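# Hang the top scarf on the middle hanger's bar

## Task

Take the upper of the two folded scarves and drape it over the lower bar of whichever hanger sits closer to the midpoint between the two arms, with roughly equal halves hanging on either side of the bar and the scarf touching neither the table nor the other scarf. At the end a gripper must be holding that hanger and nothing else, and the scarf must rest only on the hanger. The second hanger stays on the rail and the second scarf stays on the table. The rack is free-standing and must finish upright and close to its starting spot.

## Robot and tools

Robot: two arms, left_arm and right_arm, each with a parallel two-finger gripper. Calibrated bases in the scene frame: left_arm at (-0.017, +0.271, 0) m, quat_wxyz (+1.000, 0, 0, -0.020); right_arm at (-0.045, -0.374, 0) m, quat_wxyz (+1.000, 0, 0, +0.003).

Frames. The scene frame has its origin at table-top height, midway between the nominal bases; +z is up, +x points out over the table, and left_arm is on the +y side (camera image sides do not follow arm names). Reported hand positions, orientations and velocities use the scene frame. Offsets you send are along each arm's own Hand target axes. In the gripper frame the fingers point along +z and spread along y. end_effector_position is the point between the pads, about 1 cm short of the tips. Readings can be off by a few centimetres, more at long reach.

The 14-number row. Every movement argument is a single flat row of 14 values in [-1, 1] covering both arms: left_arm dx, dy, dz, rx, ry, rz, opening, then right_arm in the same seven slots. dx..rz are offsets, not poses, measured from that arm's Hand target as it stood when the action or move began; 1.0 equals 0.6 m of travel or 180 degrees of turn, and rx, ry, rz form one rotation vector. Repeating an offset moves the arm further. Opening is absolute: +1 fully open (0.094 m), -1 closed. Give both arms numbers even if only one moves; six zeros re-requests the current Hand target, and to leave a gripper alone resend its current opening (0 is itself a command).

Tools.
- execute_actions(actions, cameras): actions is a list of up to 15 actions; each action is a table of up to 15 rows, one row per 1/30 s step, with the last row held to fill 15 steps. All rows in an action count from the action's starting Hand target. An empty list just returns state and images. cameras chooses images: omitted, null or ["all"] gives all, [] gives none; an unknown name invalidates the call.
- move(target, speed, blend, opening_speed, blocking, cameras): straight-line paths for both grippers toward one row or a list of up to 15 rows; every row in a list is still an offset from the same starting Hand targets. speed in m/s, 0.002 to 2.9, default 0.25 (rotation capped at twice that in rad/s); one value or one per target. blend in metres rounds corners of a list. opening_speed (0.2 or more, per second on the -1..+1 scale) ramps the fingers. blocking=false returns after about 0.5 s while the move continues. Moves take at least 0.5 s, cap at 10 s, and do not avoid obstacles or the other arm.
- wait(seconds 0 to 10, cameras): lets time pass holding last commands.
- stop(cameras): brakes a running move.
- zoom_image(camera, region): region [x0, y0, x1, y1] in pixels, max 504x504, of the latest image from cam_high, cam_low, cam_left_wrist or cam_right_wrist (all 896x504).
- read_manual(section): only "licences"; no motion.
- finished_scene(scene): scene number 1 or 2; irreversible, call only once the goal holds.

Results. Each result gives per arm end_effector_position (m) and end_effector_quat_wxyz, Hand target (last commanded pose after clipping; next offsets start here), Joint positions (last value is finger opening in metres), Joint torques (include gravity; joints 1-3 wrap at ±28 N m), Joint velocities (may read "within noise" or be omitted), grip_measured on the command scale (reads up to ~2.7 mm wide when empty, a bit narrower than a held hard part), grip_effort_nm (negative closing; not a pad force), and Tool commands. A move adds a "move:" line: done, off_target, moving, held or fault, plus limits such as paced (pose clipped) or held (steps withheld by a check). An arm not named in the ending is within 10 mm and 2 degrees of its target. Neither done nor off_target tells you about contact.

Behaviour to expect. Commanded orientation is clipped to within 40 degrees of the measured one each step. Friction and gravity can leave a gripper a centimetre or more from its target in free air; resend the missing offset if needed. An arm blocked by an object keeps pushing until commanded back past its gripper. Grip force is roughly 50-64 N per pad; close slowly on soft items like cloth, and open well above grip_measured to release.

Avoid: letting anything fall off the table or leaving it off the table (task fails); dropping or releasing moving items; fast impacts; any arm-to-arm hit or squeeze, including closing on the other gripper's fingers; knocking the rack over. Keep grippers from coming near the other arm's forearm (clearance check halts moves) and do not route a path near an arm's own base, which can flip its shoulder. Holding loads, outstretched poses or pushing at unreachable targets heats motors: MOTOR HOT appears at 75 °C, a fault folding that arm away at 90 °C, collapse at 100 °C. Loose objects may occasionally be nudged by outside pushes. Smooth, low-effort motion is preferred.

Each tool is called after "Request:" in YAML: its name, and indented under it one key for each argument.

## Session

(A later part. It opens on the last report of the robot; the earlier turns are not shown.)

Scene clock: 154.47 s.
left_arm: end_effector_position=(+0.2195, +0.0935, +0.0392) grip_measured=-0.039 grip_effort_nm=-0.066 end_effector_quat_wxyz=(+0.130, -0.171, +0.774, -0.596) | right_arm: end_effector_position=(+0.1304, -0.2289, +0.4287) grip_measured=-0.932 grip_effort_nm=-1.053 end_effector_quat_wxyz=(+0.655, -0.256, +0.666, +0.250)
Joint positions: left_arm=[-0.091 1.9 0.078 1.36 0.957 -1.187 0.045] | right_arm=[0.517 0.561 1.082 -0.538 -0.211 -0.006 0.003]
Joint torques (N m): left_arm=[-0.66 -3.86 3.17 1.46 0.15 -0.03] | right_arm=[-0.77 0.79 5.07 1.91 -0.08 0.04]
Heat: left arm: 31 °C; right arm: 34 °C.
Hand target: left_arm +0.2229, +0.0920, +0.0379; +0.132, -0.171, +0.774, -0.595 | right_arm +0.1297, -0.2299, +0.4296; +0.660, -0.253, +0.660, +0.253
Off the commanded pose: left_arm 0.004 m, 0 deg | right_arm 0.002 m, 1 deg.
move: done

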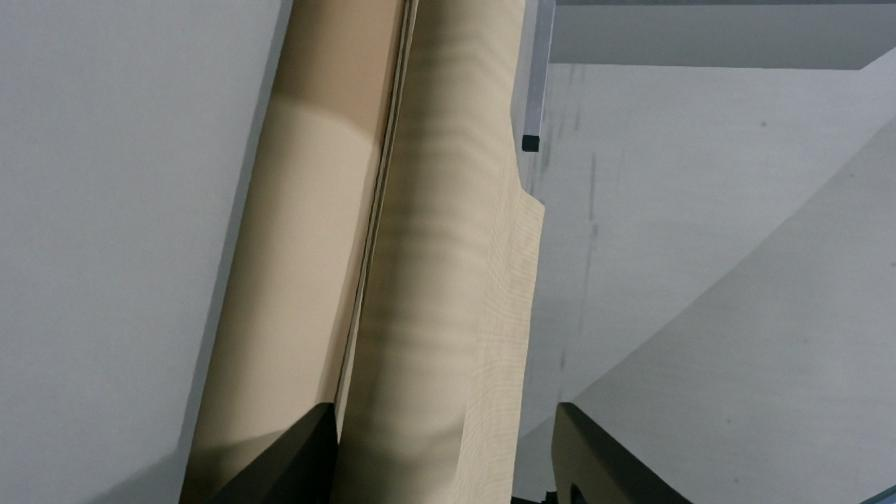

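Request:
wait:
  seconds: 0
  cameras: ["cam_high"]

Request:
zoom_image:
  camera: "cam_high"
  region: [300, 340, 580, 504]

Scene clock: 155.20 s.
left_arm: end_effector_position=(+0.2195, +0.0935, +0.0392) grip_measured=-0.039 grip_effort_nm=-0.066 end_effector_quat_wxyz=(+0.130, -0.171, +0.774, -0.596) | right_arm: end_effector_position=(+0.1304, -0.2289, +0.4287) grip_measured=-0.932 grip_effort_nm=-1.048 end_effector_quat_wxyz=(+0.655, -0.256, +0.666, +0.250)
Joint positions: left_arm=[-0.091 1.9 0.078 1.36 0.956 -1.187 0.045] | right_arm=[0.517 0.561 1.082 -0.538 -0.211 -0.006 0.003]
Joint torques (N m): left_arm=[-0.68 -3.85 3.17 1.45 0.13 -0.03] | right_arm=[-0.77 0.79 5.07 1.91 -0.08 0.05]
Heat: left arm: 31 °C; right arm: 34 °C.
Hand target: left_arm +0.2229, +0.0920, +0.0379; +0.132, -0.171, +0.775, -0.595 | right_arm +0.1297, -0.2299, +0.4296; +0.660, -0.253, +0.660, +0.253
Tool commands: left_gripper/opening=-0.04 right_gripper/opening=-0.95
Off the commanded pose: left_arm 0.004 m, 0 deg | right_arm 0.002 m, 1 deg.

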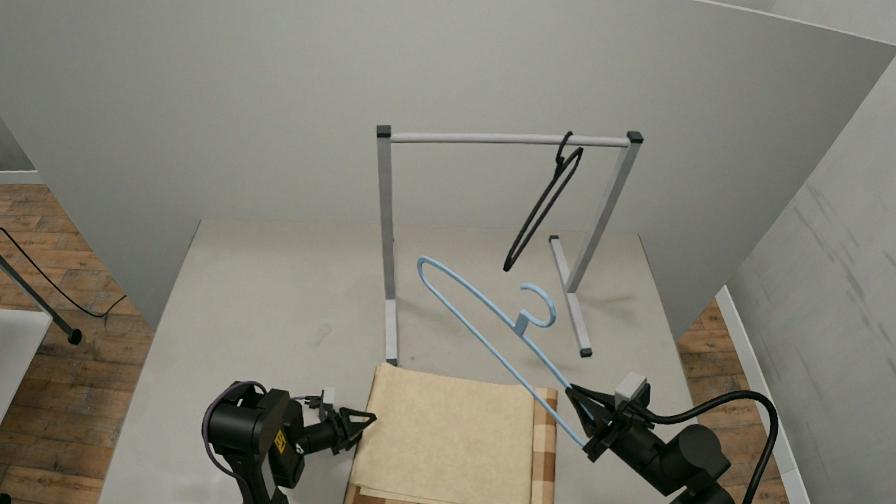

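Scaled by 1.800.

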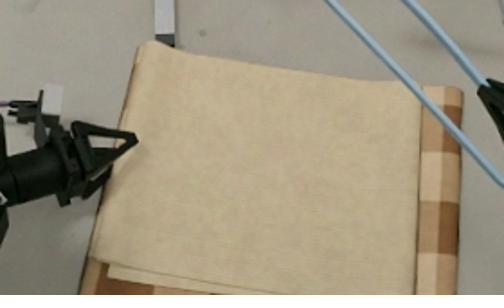

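Request:
move:
  target: [0,0,0,0,0,0,-0.04,0.05,-0.239,-0.0583,0,0,0,-0.95]
  speed: 0.12
  cameras: ["cam_high","cam_low"]

Scene clock: 163.50 s.
left_arm: end_effector_position=(+0.2197, +0.0936, +0.0393) grip_measured=-0.039 grip_effort_nm=-0.061 end_effector_quat_wxyz=(+0.131, -0.171, +0.774, -0.596) | right_arm: end_effector_position=(+0.2024, -0.3614, +0.4013) grip_measured=-0.932 grip_effort_nm=-1.048 end_effector_quat_wxyz=(+0.658, -0.251, +0.664, +0.251)
Joint positions: left_arm=[-0.091 1.9 0.078 1.361 0.956 -1.188 0.045] | right_arm=[-0.762 0.866 0.985 -0.199 -1.482 -0.077 0.003]
Joint torques (N m): left_arm=[-0.69 -3.84 3.17 1.45 0.14 -0.04] | right_arm=[-0.51 -1.87 5.89 1.28 -0.19 0.03]
Heat: left arm: 31 °C; right arm: 34 °C.
Hand target: left_arm +0.2229, +0.0920, +0.0379; +0.132, -0.171, +0.774, -0.595 | right_arm +0.1996, -0.3599, +0.3996; +0.660, -0.253, +0.660, +0.253
Off the commanded pose: left_arm 0.004 m, 0 deg | right_arm 0.004 m, 1 deg.
move: done

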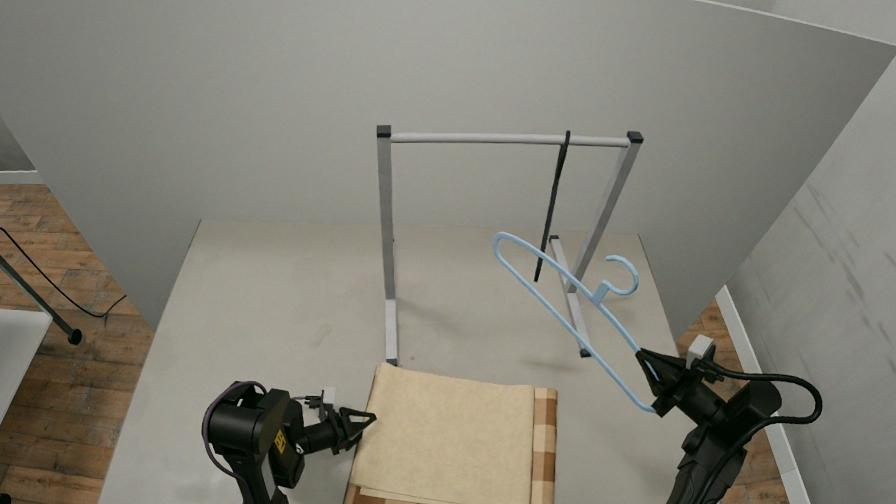

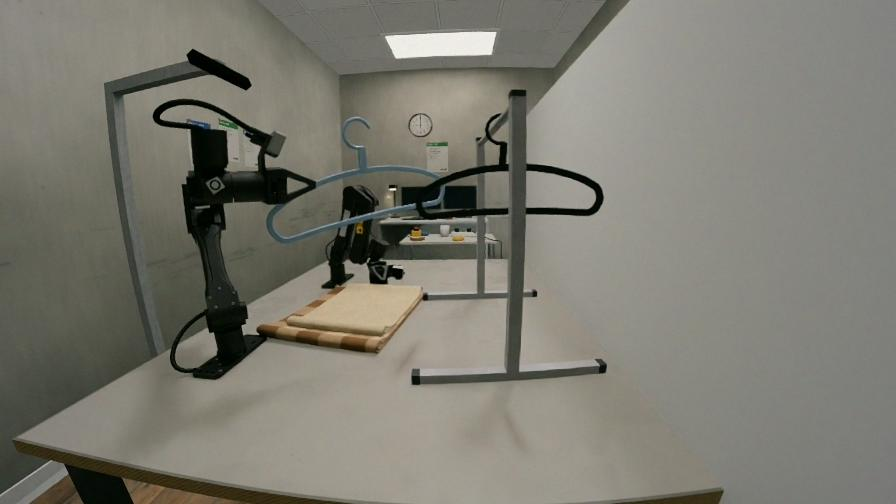

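Request:
zoom_image:
  camera: "cam_low"
  region: [240, 80, 620, 260]

Request:
zoom_image:
  camera: "cam_high"
  region: [440, 110, 720, 430]

Scaled by 1.326.

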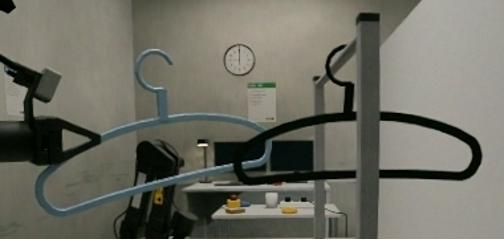

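Scaled by 1.575.

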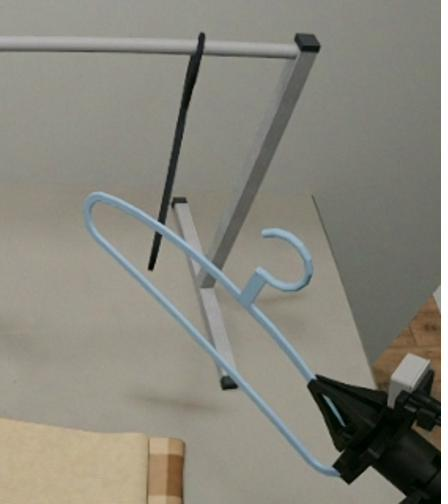

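Request:
zoom_image:
  camera: "cam_high"
  region: [485, 200, 585, 320]

Request:
zoom_image:
  camera: "cam_low"
  region: [390, 150, 490, 240]

Scaled by 4.200.

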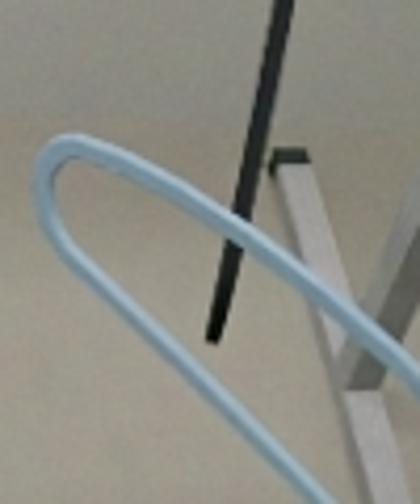

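Scaled by 5.040.

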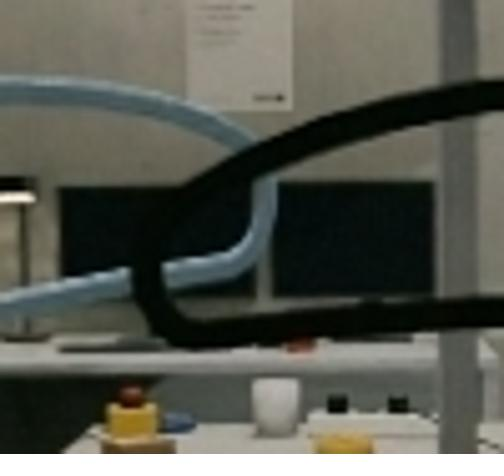

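Request:
move:
  target:
    - [0,0,0,0,0,0,-0.04,0,0.05,0,0,0,0,-0.95]
    - [0,0,0,0,0,0,-0.04,0.3,0.05,0,0,0,0,-0.95]
  speed: 0.12
  cameras: ["cam_high","cam_low"]

Scene clock: 168.73 s.
left_arm: end_effector_position=(+0.2199, +0.0936, +0.0393) grip_measured=-0.039 grip_effort_nm=-0.071 end_effector_quat_wxyz=(+0.131, -0.171, +0.774, -0.596) | right_arm: end_effector_position=(+0.1807, -0.3396, +0.2231) grip_measured=-0.932 grip_effort_nm=-1.038 end_effector_quat_wxyz=(+0.656, -0.255, +0.665, +0.248)
Joint positions: left_arm=[-0.091 1.9 0.078 1.362 0.955 -1.188 0.045] | right_arm=[-0.755 0.625 0.244 0.213 -1.476 -0.172 0.003]
Joint torques (N m): left_arm=[-0.68 -3.82 3.17 1.45 0.15 -0.03] | right_arm=[0.32 0.05 6.19 1.26 -0.13 0.05]
Heat: left arm: 31 °C; right arm: 33 °C.
Hand target: left_arm +0.2229, +0.0920, +0.0379; +0.132, -0.171, +0.774, -0.595 | right_arm +0.1795, -0.3376, +0.2197; +0.660, -0.253, +0.660, +0.253
Off the commanded pose: left_arm 0.004 m, 0 deg | right_arm 0.004 m, 1 deg.
move: done

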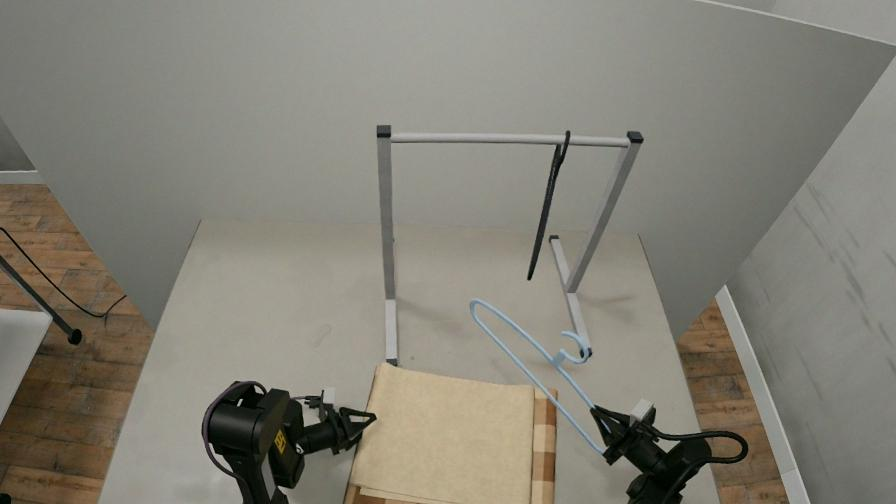

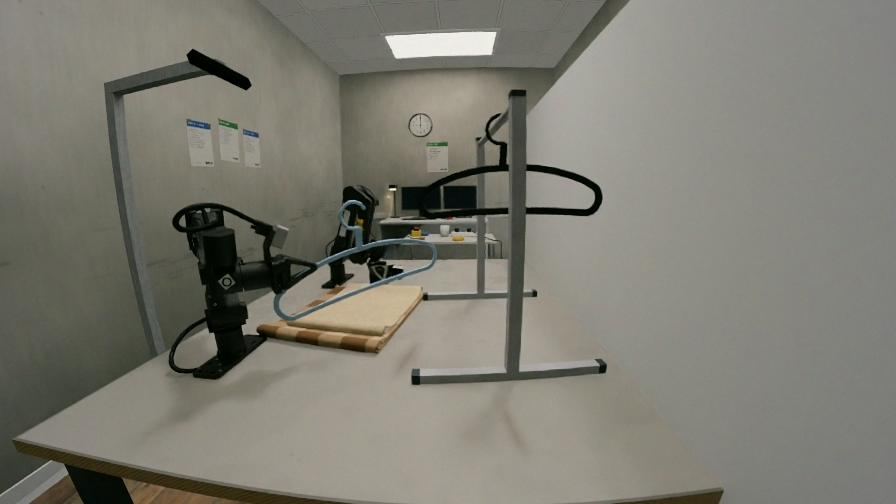

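Request:
move:
  target: [0,0,0,0,0,0,-0.04,0.0328,-0.2185,0.0623,0.2325,0.0424,0.0162,-0.95]
  speed: 0.15
  cameras: ["cam_high","cam_low","cam_right_wrist"]

Scene clock: 173.10 s.
left_arm: end_effector_position=(+0.2199, +0.0936, +0.0393) grip_measured=-0.039 grip_effort_nm=-0.061 end_effector_quat_wxyz=(+0.131, -0.171, +0.774, -0.596) | right_arm: end_effector_position=(+0.2836, -0.4075, +0.1689) grip_measured=-0.932 grip_effort_nm=-1.048 end_effector_quat_wxyz=(+0.624, +0.002, +0.781, +0.009)
Joint positions: left_arm=[-0.091 1.9 0.078 1.362 0.955 -1.188 0.045] | right_arm=[-0.241 0.922 0.254 0.439 -0.241 -0.038 0.003]
Joint torques (N m): left_arm=[-0.68 -3.82 3.17 1.45 0.15 -0.04] | right_arm=[0.59 -1.73 11.93 2.12 0.1 0.04]
Heat: left arm: 31 °C; right arm: 33 °C.
Hand target: left_arm +0.2229, +0.0920, +0.0379; +0.132, -0.171, +0.774, -0.595 | right_arm +0.2950, -0.4101, +0.1999; +0.656, +0.000, +0.755, +0.000
Off the commanded pose: left_arm 0.004 m, 0 deg | right_arm 0.033 m, 5 deg.
move: off_target (right_arm)

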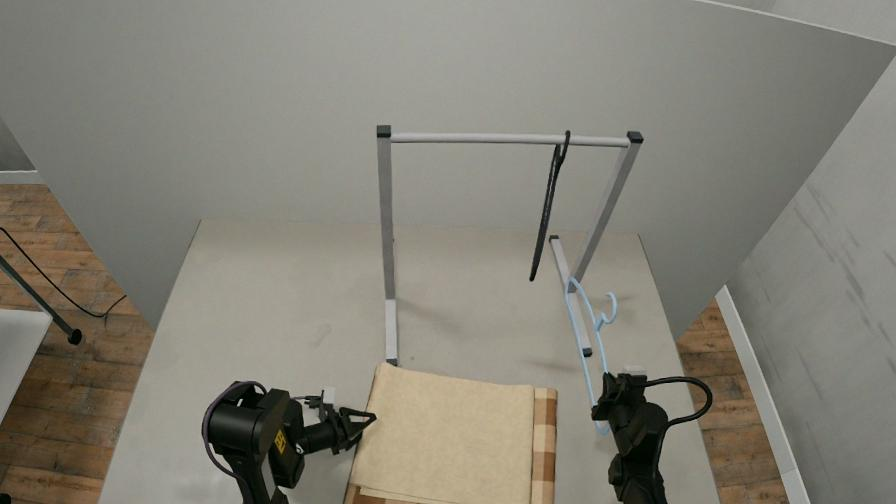

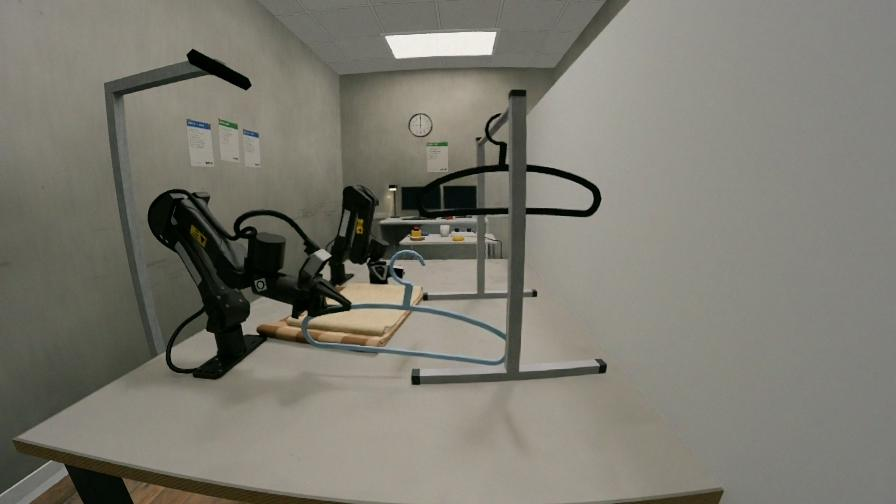

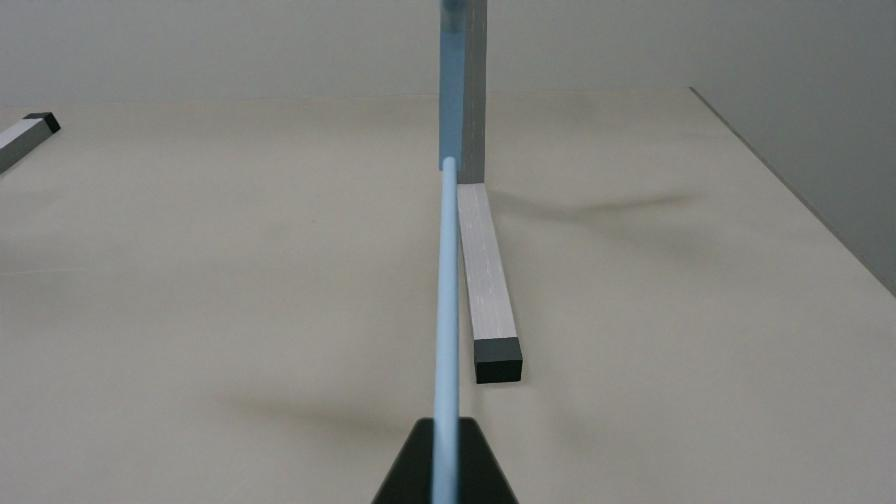

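Request:
move:
  target:
    - [0,0,0,0,0,0,-0.04,0,0.0833,0,0,-0.022,0,-0.95]
    - [0,0,0,0,0,0,-0.04,0.06,0.0833,0.0033,0,-0.022,0,-0.95]
  speed: 0.08
  cameras: ["cam_high","cam_low","cam_right_wrist"]

Scene clock: 176.03 s.
left_arm: end_effector_position=(+0.2199, +0.0936, +0.0394) grip_measured=-0.039 grip_effort_nm=-0.066 end_effector_quat_wxyz=(+0.131, -0.171, +0.774, -0.596) | right_arm: end_effector_position=(+0.2933, -0.3611, +0.1609) grip_measured=-0.932 grip_effort_nm=-1.043 end_effector_quat_wxyz=(+0.673, -0.003, +0.740, -0.001)
Joint positions: left_arm=[-0.091 1.9 0.078 1.362 0.955 -1.188 0.045] | right_arm=[0.064 1.13 0.134 0.901 0.066 0 0.003]
Joint torques (N m): left_arm=[-0.68 -3.84 3.17 1.45 0.15 -0.04] | right_arm=[0.76 -2.21 5.41 2.15 0.1 0.04]
Heat: left arm: 31 °C; right arm: 33 °C.
Hand target: left_arm +0.2229, +0.0920, +0.0380; +0.132, -0.171, +0.774, -0.595 | right_arm +0.2919, -0.3601, +0.1641; +0.682, +0.000, +0.731, +0.000
Off the commanded pose: left_arm 0.004 m, 0 deg | right_arm 0.004 m, 1 deg.
move: done

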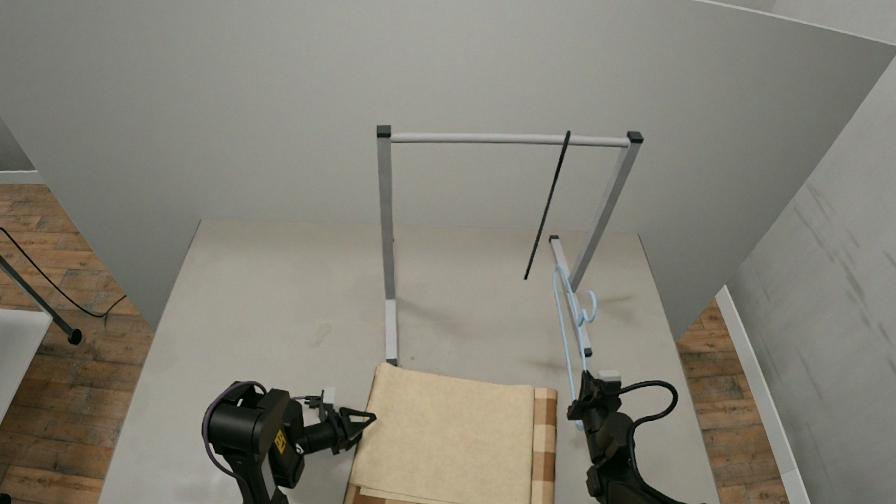

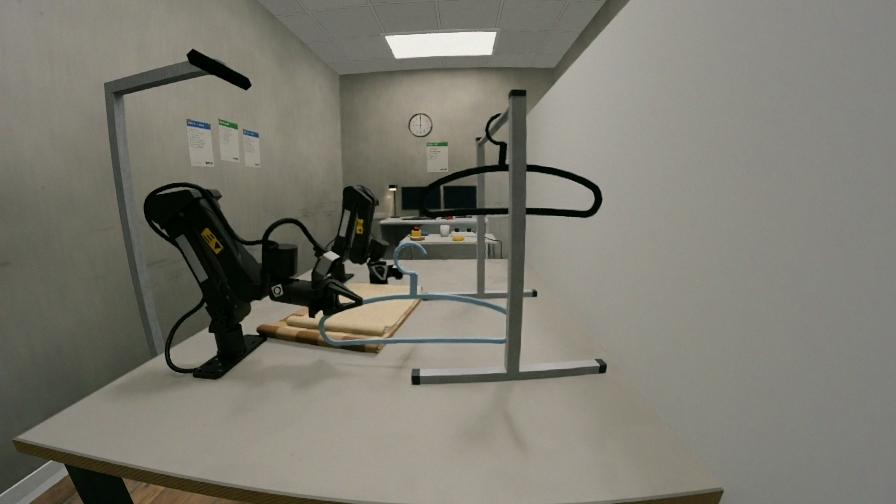

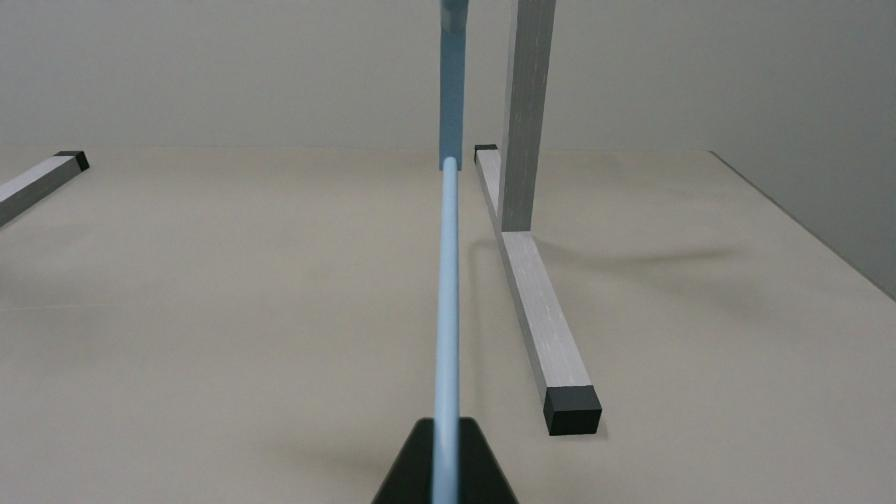

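Request:
move:
  target: [0,0,0,0,0,0,-0.04,0.0582,0,0.004,0,0,0,-0.95]
  speed: 0.06
  cameras: ["cam_high","cam_low"]

Request:
zoom_image:
  camera: "cam_low"
  region: [240, 220, 560, 400]

Request:
zoom_image:
  camera: "cam_high"
  region: [340, 250, 640, 504]

Scene clock: 178.30 s.
left_arm: end_effector_position=(+0.2199, +0.0936, +0.0394) grip_measured=-0.039 grip_effort_nm=-0.066 end_effector_quat_wxyz=(+0.131, -0.171, +0.774, -0.596) | right_arm: end_effector_position=(+0.2938, -0.3611, +0.1256) grip_measured=-0.932 grip_effort_nm=-1.053 end_effector_quat_wxyz=(+0.674, -0.003, +0.739, -0.001)
Joint positions: left_arm=[-0.091 1.9 0.078 1.362 0.955 -1.188 0.045] | right_arm=[0.064 1.473 0.057 1.324 0.067 0 0.003]
Joint torques (N m): left_arm=[-0.69 -3.84 3.19 1.45 0.15 -0.04] | right_arm=[0.77 -3.12 3.26 2.17 0.1 0.04]
Heat: left arm: 31 °C; right arm: 33 °C.
Hand target: left_arm +0.2229, +0.0920, +0.0379; +0.132, -0.171, +0.774, -0.595 | right_arm +0.2918, -0.3602, +0.1291; +0.682, +0.000, +0.732, +0.000
Off the commanded pose: left_arm 0.004 m, 0 deg | right_arm 0.004 m, 1 deg.
move: done

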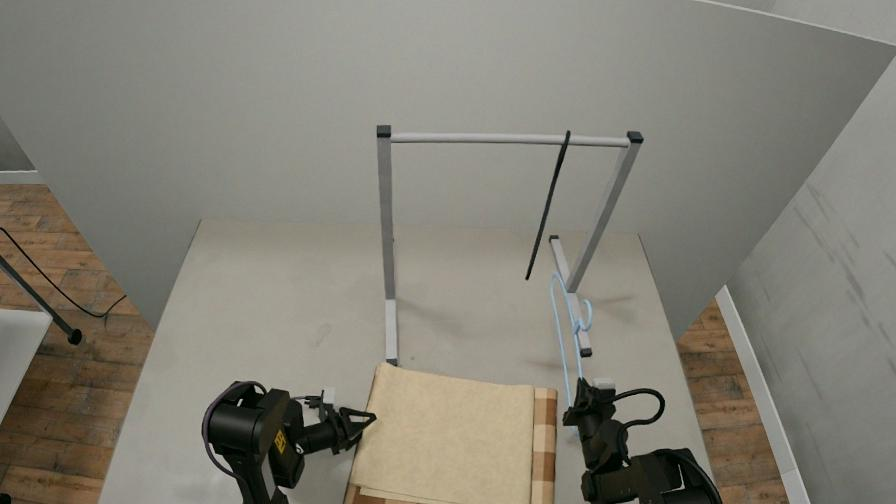

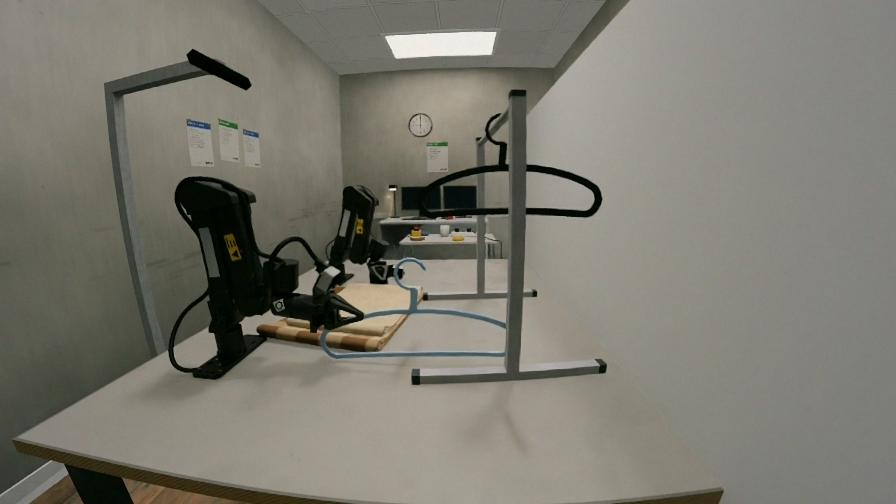

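Scaled by 1.575.

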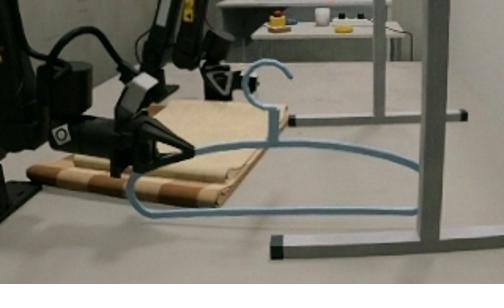

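Scaled by 1.680.

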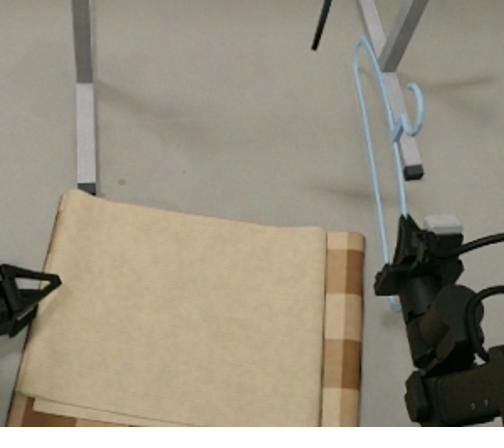

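Request:
move:
  target:
    - [0,0,0,0,0,0,-0.04,0.015,0,0.001,0,0,0,-0.95]
    - [0,0,0,0,0,0,-0.04,0.015,0.045,0.001,0,0,0,-0.95]
  speed: 0.06
  cameras: ["cam_high","cam_low"]

Request:
zoom_image:
  camera: "cam_low"
  region: [240, 220, 560, 400]

Request:
zoom_image:
  camera: "cam_high"
  region: [340, 250, 640, 504]

Scene clock: 180.37 s.
left_arm: end_effector_position=(+0.2199, +0.0936, +0.0394) grip_measured=-0.039 grip_effort_nm=-0.061 end_effector_quat_wxyz=(+0.131, -0.171, +0.774, -0.596) | right_arm: end_effector_position=(+0.2919, -0.3338, +0.1205) grip_measured=-0.932 grip_effort_nm=-1.048 end_effector_quat_wxyz=(+0.681, -0.004, +0.733, +0.000)
Joint positions: left_arm=[-0.091 1.9 0.078 1.362 0.955 -1.188 0.045] | right_arm=[0.23 1.602 0.052 1.474 0.229 0.012 0.003]
Joint torques (N m): left_arm=[-0.69 -3.81 3.19 1.44 0.15 -0.04] | right_arm=[0.73 -3.21 3.32 1.85 0.11 0.04]
Heat: left arm: 31 °C; right arm: 33 °C.
Hand target: left_arm +0.2229, +0.0920, +0.0379; +0.132, -0.171, +0.774, -0.595 | right_arm +0.2918, -0.3332, +0.1201; +0.682, +0.000, +0.731, +0.000
Off the commanded pose: left_arm 0.004 m, 0 deg | right_arm 0.001 m, 0 deg.
move: done

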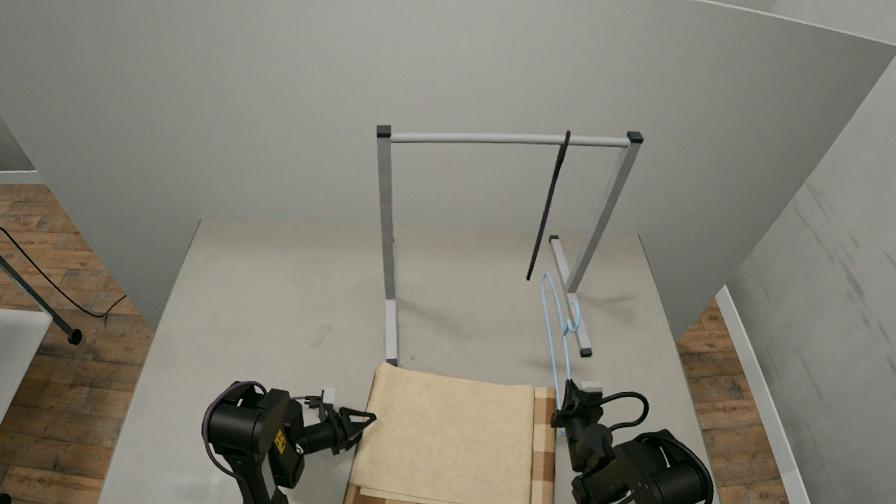

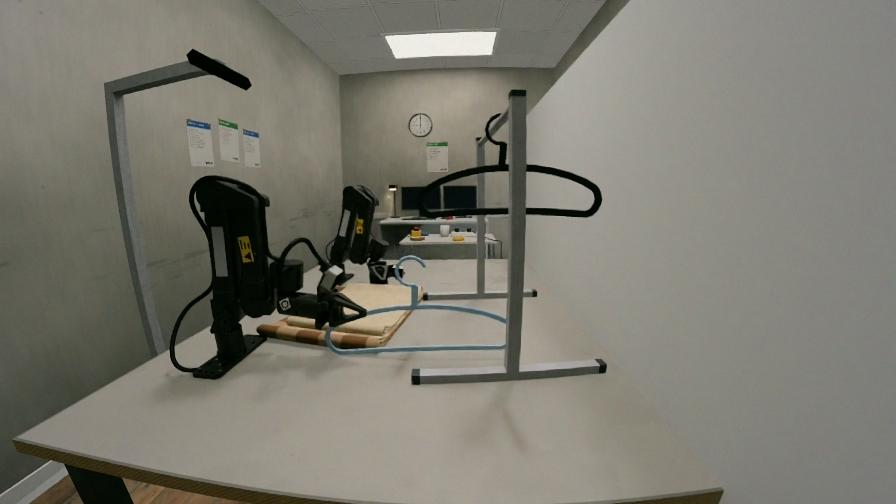

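Scaled by 1.575.

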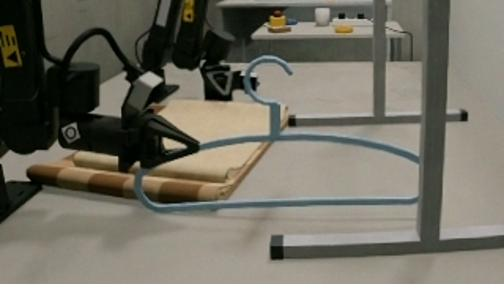

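Scaled by 1.680.

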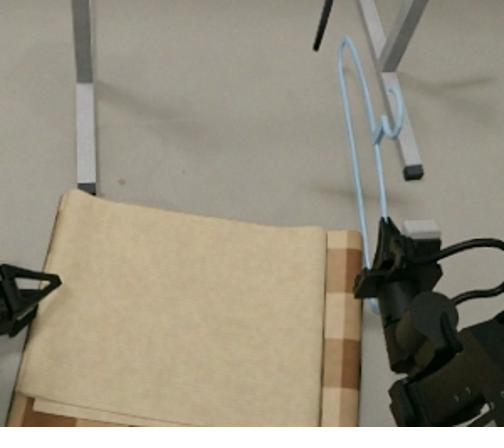

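Request:
move:
  target: [0,-0.0065,0.0241,0,0,0,-0.04,0,0,0,0,0,0,-0.95]
  speed: 0.05
  cameras: ["cam_left_wrist","cam_high"]

Request:
zoom_image:
  camera: "cam_left_wrist"
  region: [190, 180, 490, 504]

Request:
zoom_image:
  camera: "cam_high"
  region: [340, 250, 640, 504]

Scene clock: 182.20 s.
left_arm: end_effector_position=(+0.2262, +0.0804, +0.0392) grip_measured=-0.039 grip_effort_nm=-0.066 end_effector_quat_wxyz=(+0.131, -0.171, +0.774, -0.595) | right_arm: end_effector_position=(+0.2919, -0.3339, +0.1205) grip_measured=-0.932 grip_effort_nm=-1.048 end_effector_quat_wxyz=(+0.681, -0.003, +0.732, +0.000)
Joint positions: left_arm=[-0.162 1.926 0.108 1.396 0.891 -1.236 0.045] | right_arm=[0.23 1.602 0.052 1.474 0.231 0.012 0.003]
Joint torques (N m): left_arm=[-0.7 -4.08 3.25 1.51 0.11 -0.07] | right_arm=[0.75 -3.21 3.32 1.87 0.12 0.03]
Heat: left arm: 32 °C; right arm: 33 °C.
Hand target: left_arm +0.2293, +0.0785, +0.0379; +0.132, -0.171, +0.774, -0.595 | right_arm +0.2918, -0.3331, +0.1201; +0.682, +0.000, +0.732, +0.000
Off the commanded pose: left_arm 0.004 m, 0 deg | right_arm 0.001 m, 0 deg.
move: done
Images, in order (width x height): cam_high 896x504, cam_left_wrist 896x504.

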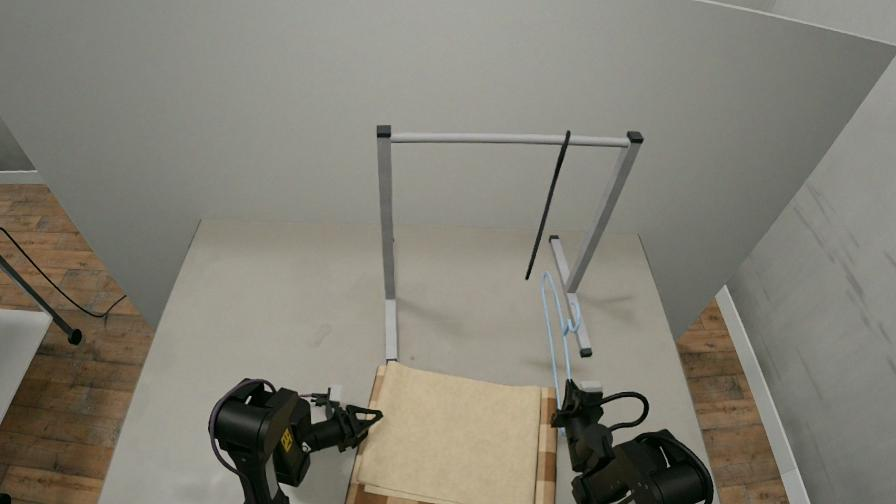

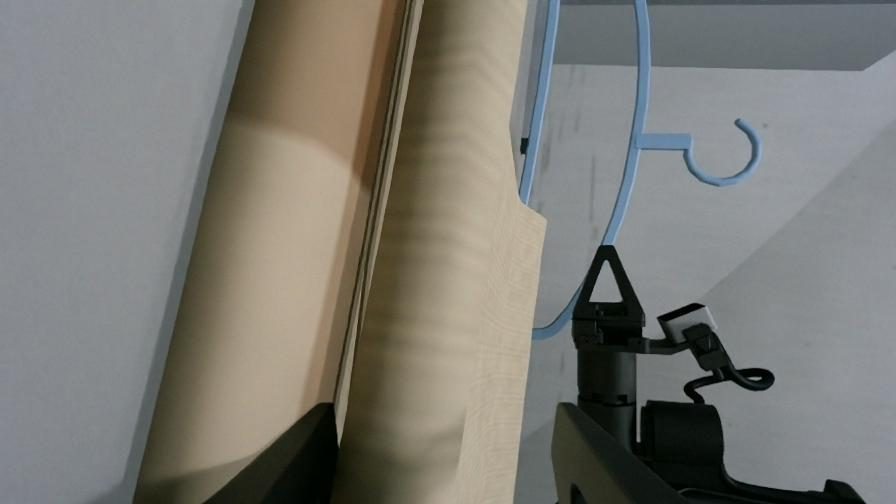

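Scaled by 1.556.

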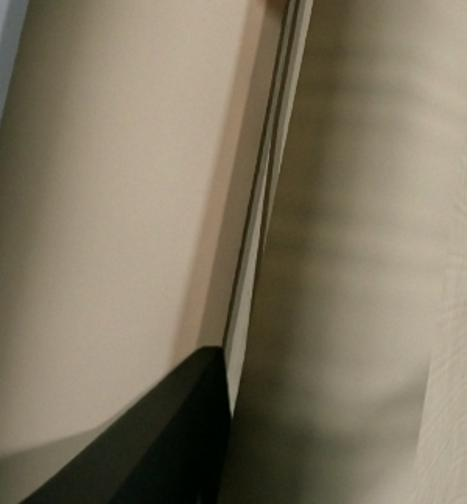

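Scaled by 1.680.

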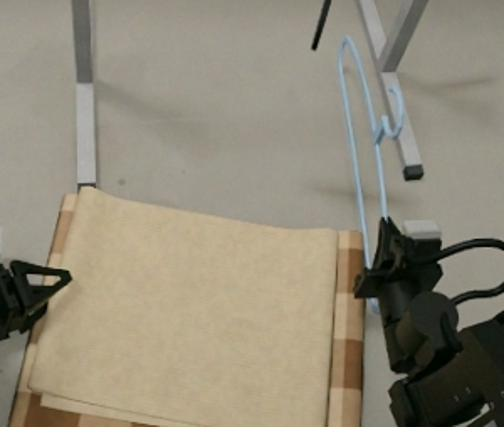

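Request:
move:
  target:
    - [0,0.0043,-0.0161,0,0,0,-0.04,0,0,0,0,0,0,-0.95]
    - [0,0.0128,-0.014,0,0,0,-0.04,0,0,0,0,0,0,-0.95]
  speed: 0.05
  cameras: ["cam_left_wrist"]

Request:
zoom_image:
  camera: "cam_left_wrist"
  region: [190, 180, 490, 504]

Scene clock: 183.77 s.
left_arm: end_effector_position=(+0.2299, +0.0864, +0.0387) grip_measured=-0.039 grip_effort_nm=-0.061 end_effector_quat_wxyz=(+0.142, -0.169, +0.771, -0.598) | right_arm: end_effector_position=(+0.2919, -0.3339, +0.1205) grip_measured=-0.932 grip_effort_nm=-1.043 end_effector_quat_wxyz=(+0.681, -0.003, +0.732, +0.000)
Joint positions: left_arm=[-0.13 1.966 0.108 1.448 0.911 -1.223 0.045] | right_arm=[0.23 1.602 0.052 1.474 0.231 0.012 0.003]
Joint torques (N m): left_arm=[0.46 -4.01 1.33 1.36 0.34 0.11] | right_arm=[0.75 -3.21 3.32 1.86 0.12 0.03]
Heat: left arm: 32 °C; right arm: 33 °C.
Hand target: left_arm +0.2250, +0.0876, +0.0327; +0.132, -0.171, +0.774, -0.595 | right_arm +0.2918, -0.3331, +0.1200; +0.682, +0.000, +0.732, +0.000
Off the commanded pose: left_arm 0.008 m, 1 deg | right_arm 0.001 m, 0 deg.
move: done

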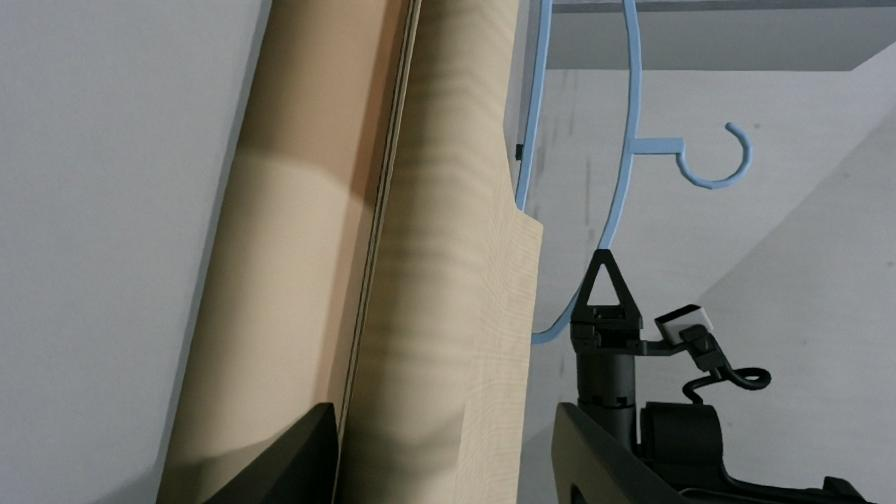

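Scaled by 1.556.

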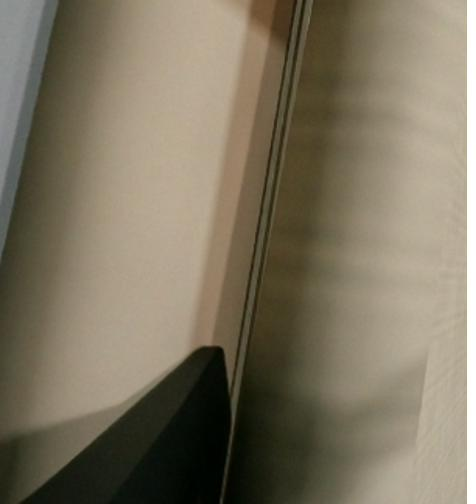

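Request:
move:
  target: [0,-0.0085,0.0402,0,0,0,-0.04,0,0,0,0,0,0,-0.95]
  speed: 0.05
  cameras: ["cam_left_wrist","cam_high"]

Request:
zoom_image:
  camera: "cam_left_wrist"
  region: [190, 180, 490, 504]

Request:
zoom_image:
  camera: "cam_high"
  region: [340, 250, 640, 504]

Scene clock: 185.37 s.
left_arm: end_effector_position=(+0.2330, +0.0661, +0.0385) grip_measured=-0.039 grip_effort_nm=-0.061 end_effector_quat_wxyz=(+0.136, -0.161, +0.770, -0.602) | right_arm: end_effector_position=(+0.2919, -0.3349, +0.1207) grip_measured=-0.932 grip_effort_nm=-1.043 end_effector_quat_wxyz=(+0.681, -0.001, +0.732, -0.002)
Joint positions: left_arm=[-0.223 2.004 0.145 1.492 0.846 -1.274 0.045] | right_arm=[0.23 1.602 0.052 1.475 0.237 0.013 0.003]
Joint torques (N m): left_arm=[-0.73 -4.23 2.89 1.35 -0.06 -0.03] | right_arm=[0.76 -3.21 3.32 1.86 0.07 0.03]
Heat: left arm: 32 °C; right arm: 33 °C.
Hand target: left_arm +0.2354, +0.0653, +0.0314; +0.132, -0.171, +0.774, -0.595 | right_arm +0.2918, -0.3331, +0.1201; +0.682, +0.000, +0.732, +0.000
Off the commanded pose: left_arm 0.008 m, 2 deg | right_arm 0.002 m, 0 deg.
move: done
Images, in order (width x height): cam_high 896x504, cam_left_wrist 896x504.

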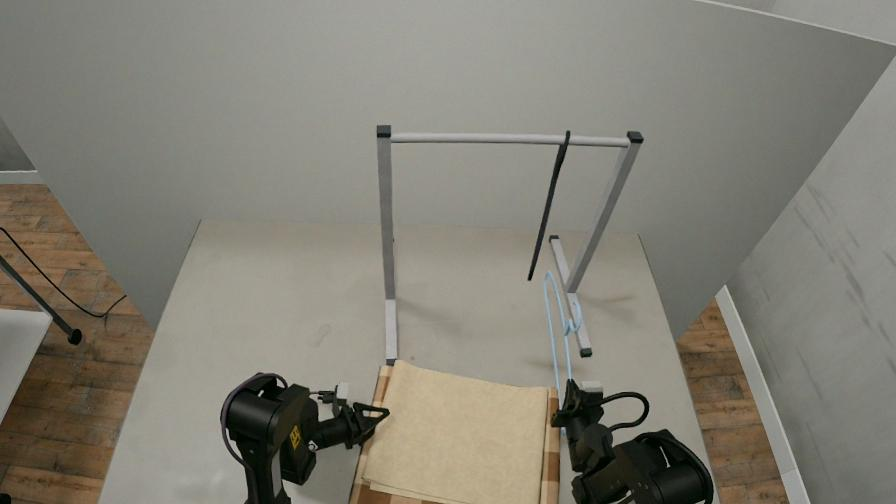

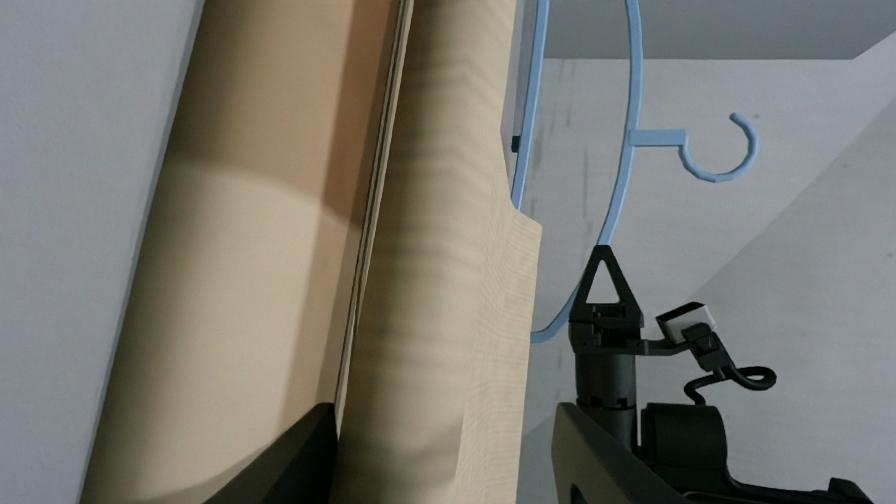

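Scaled by 1.556.

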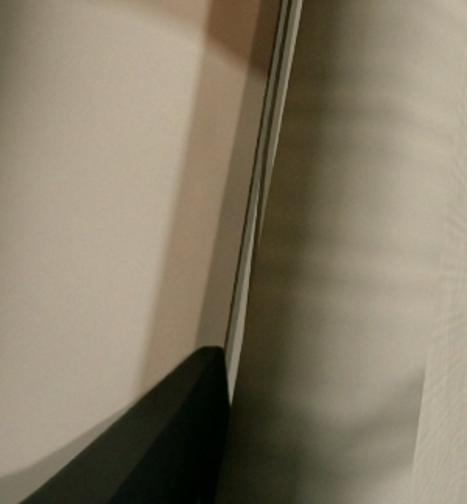

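Scaled by 1.680.

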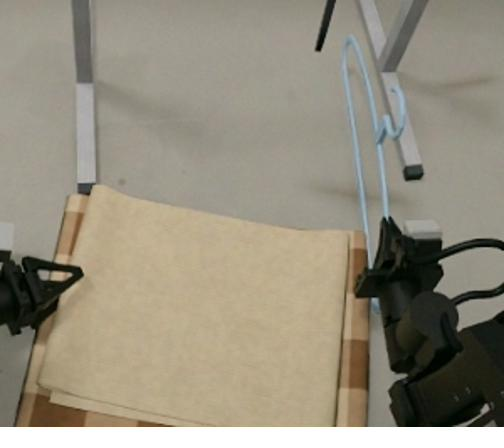

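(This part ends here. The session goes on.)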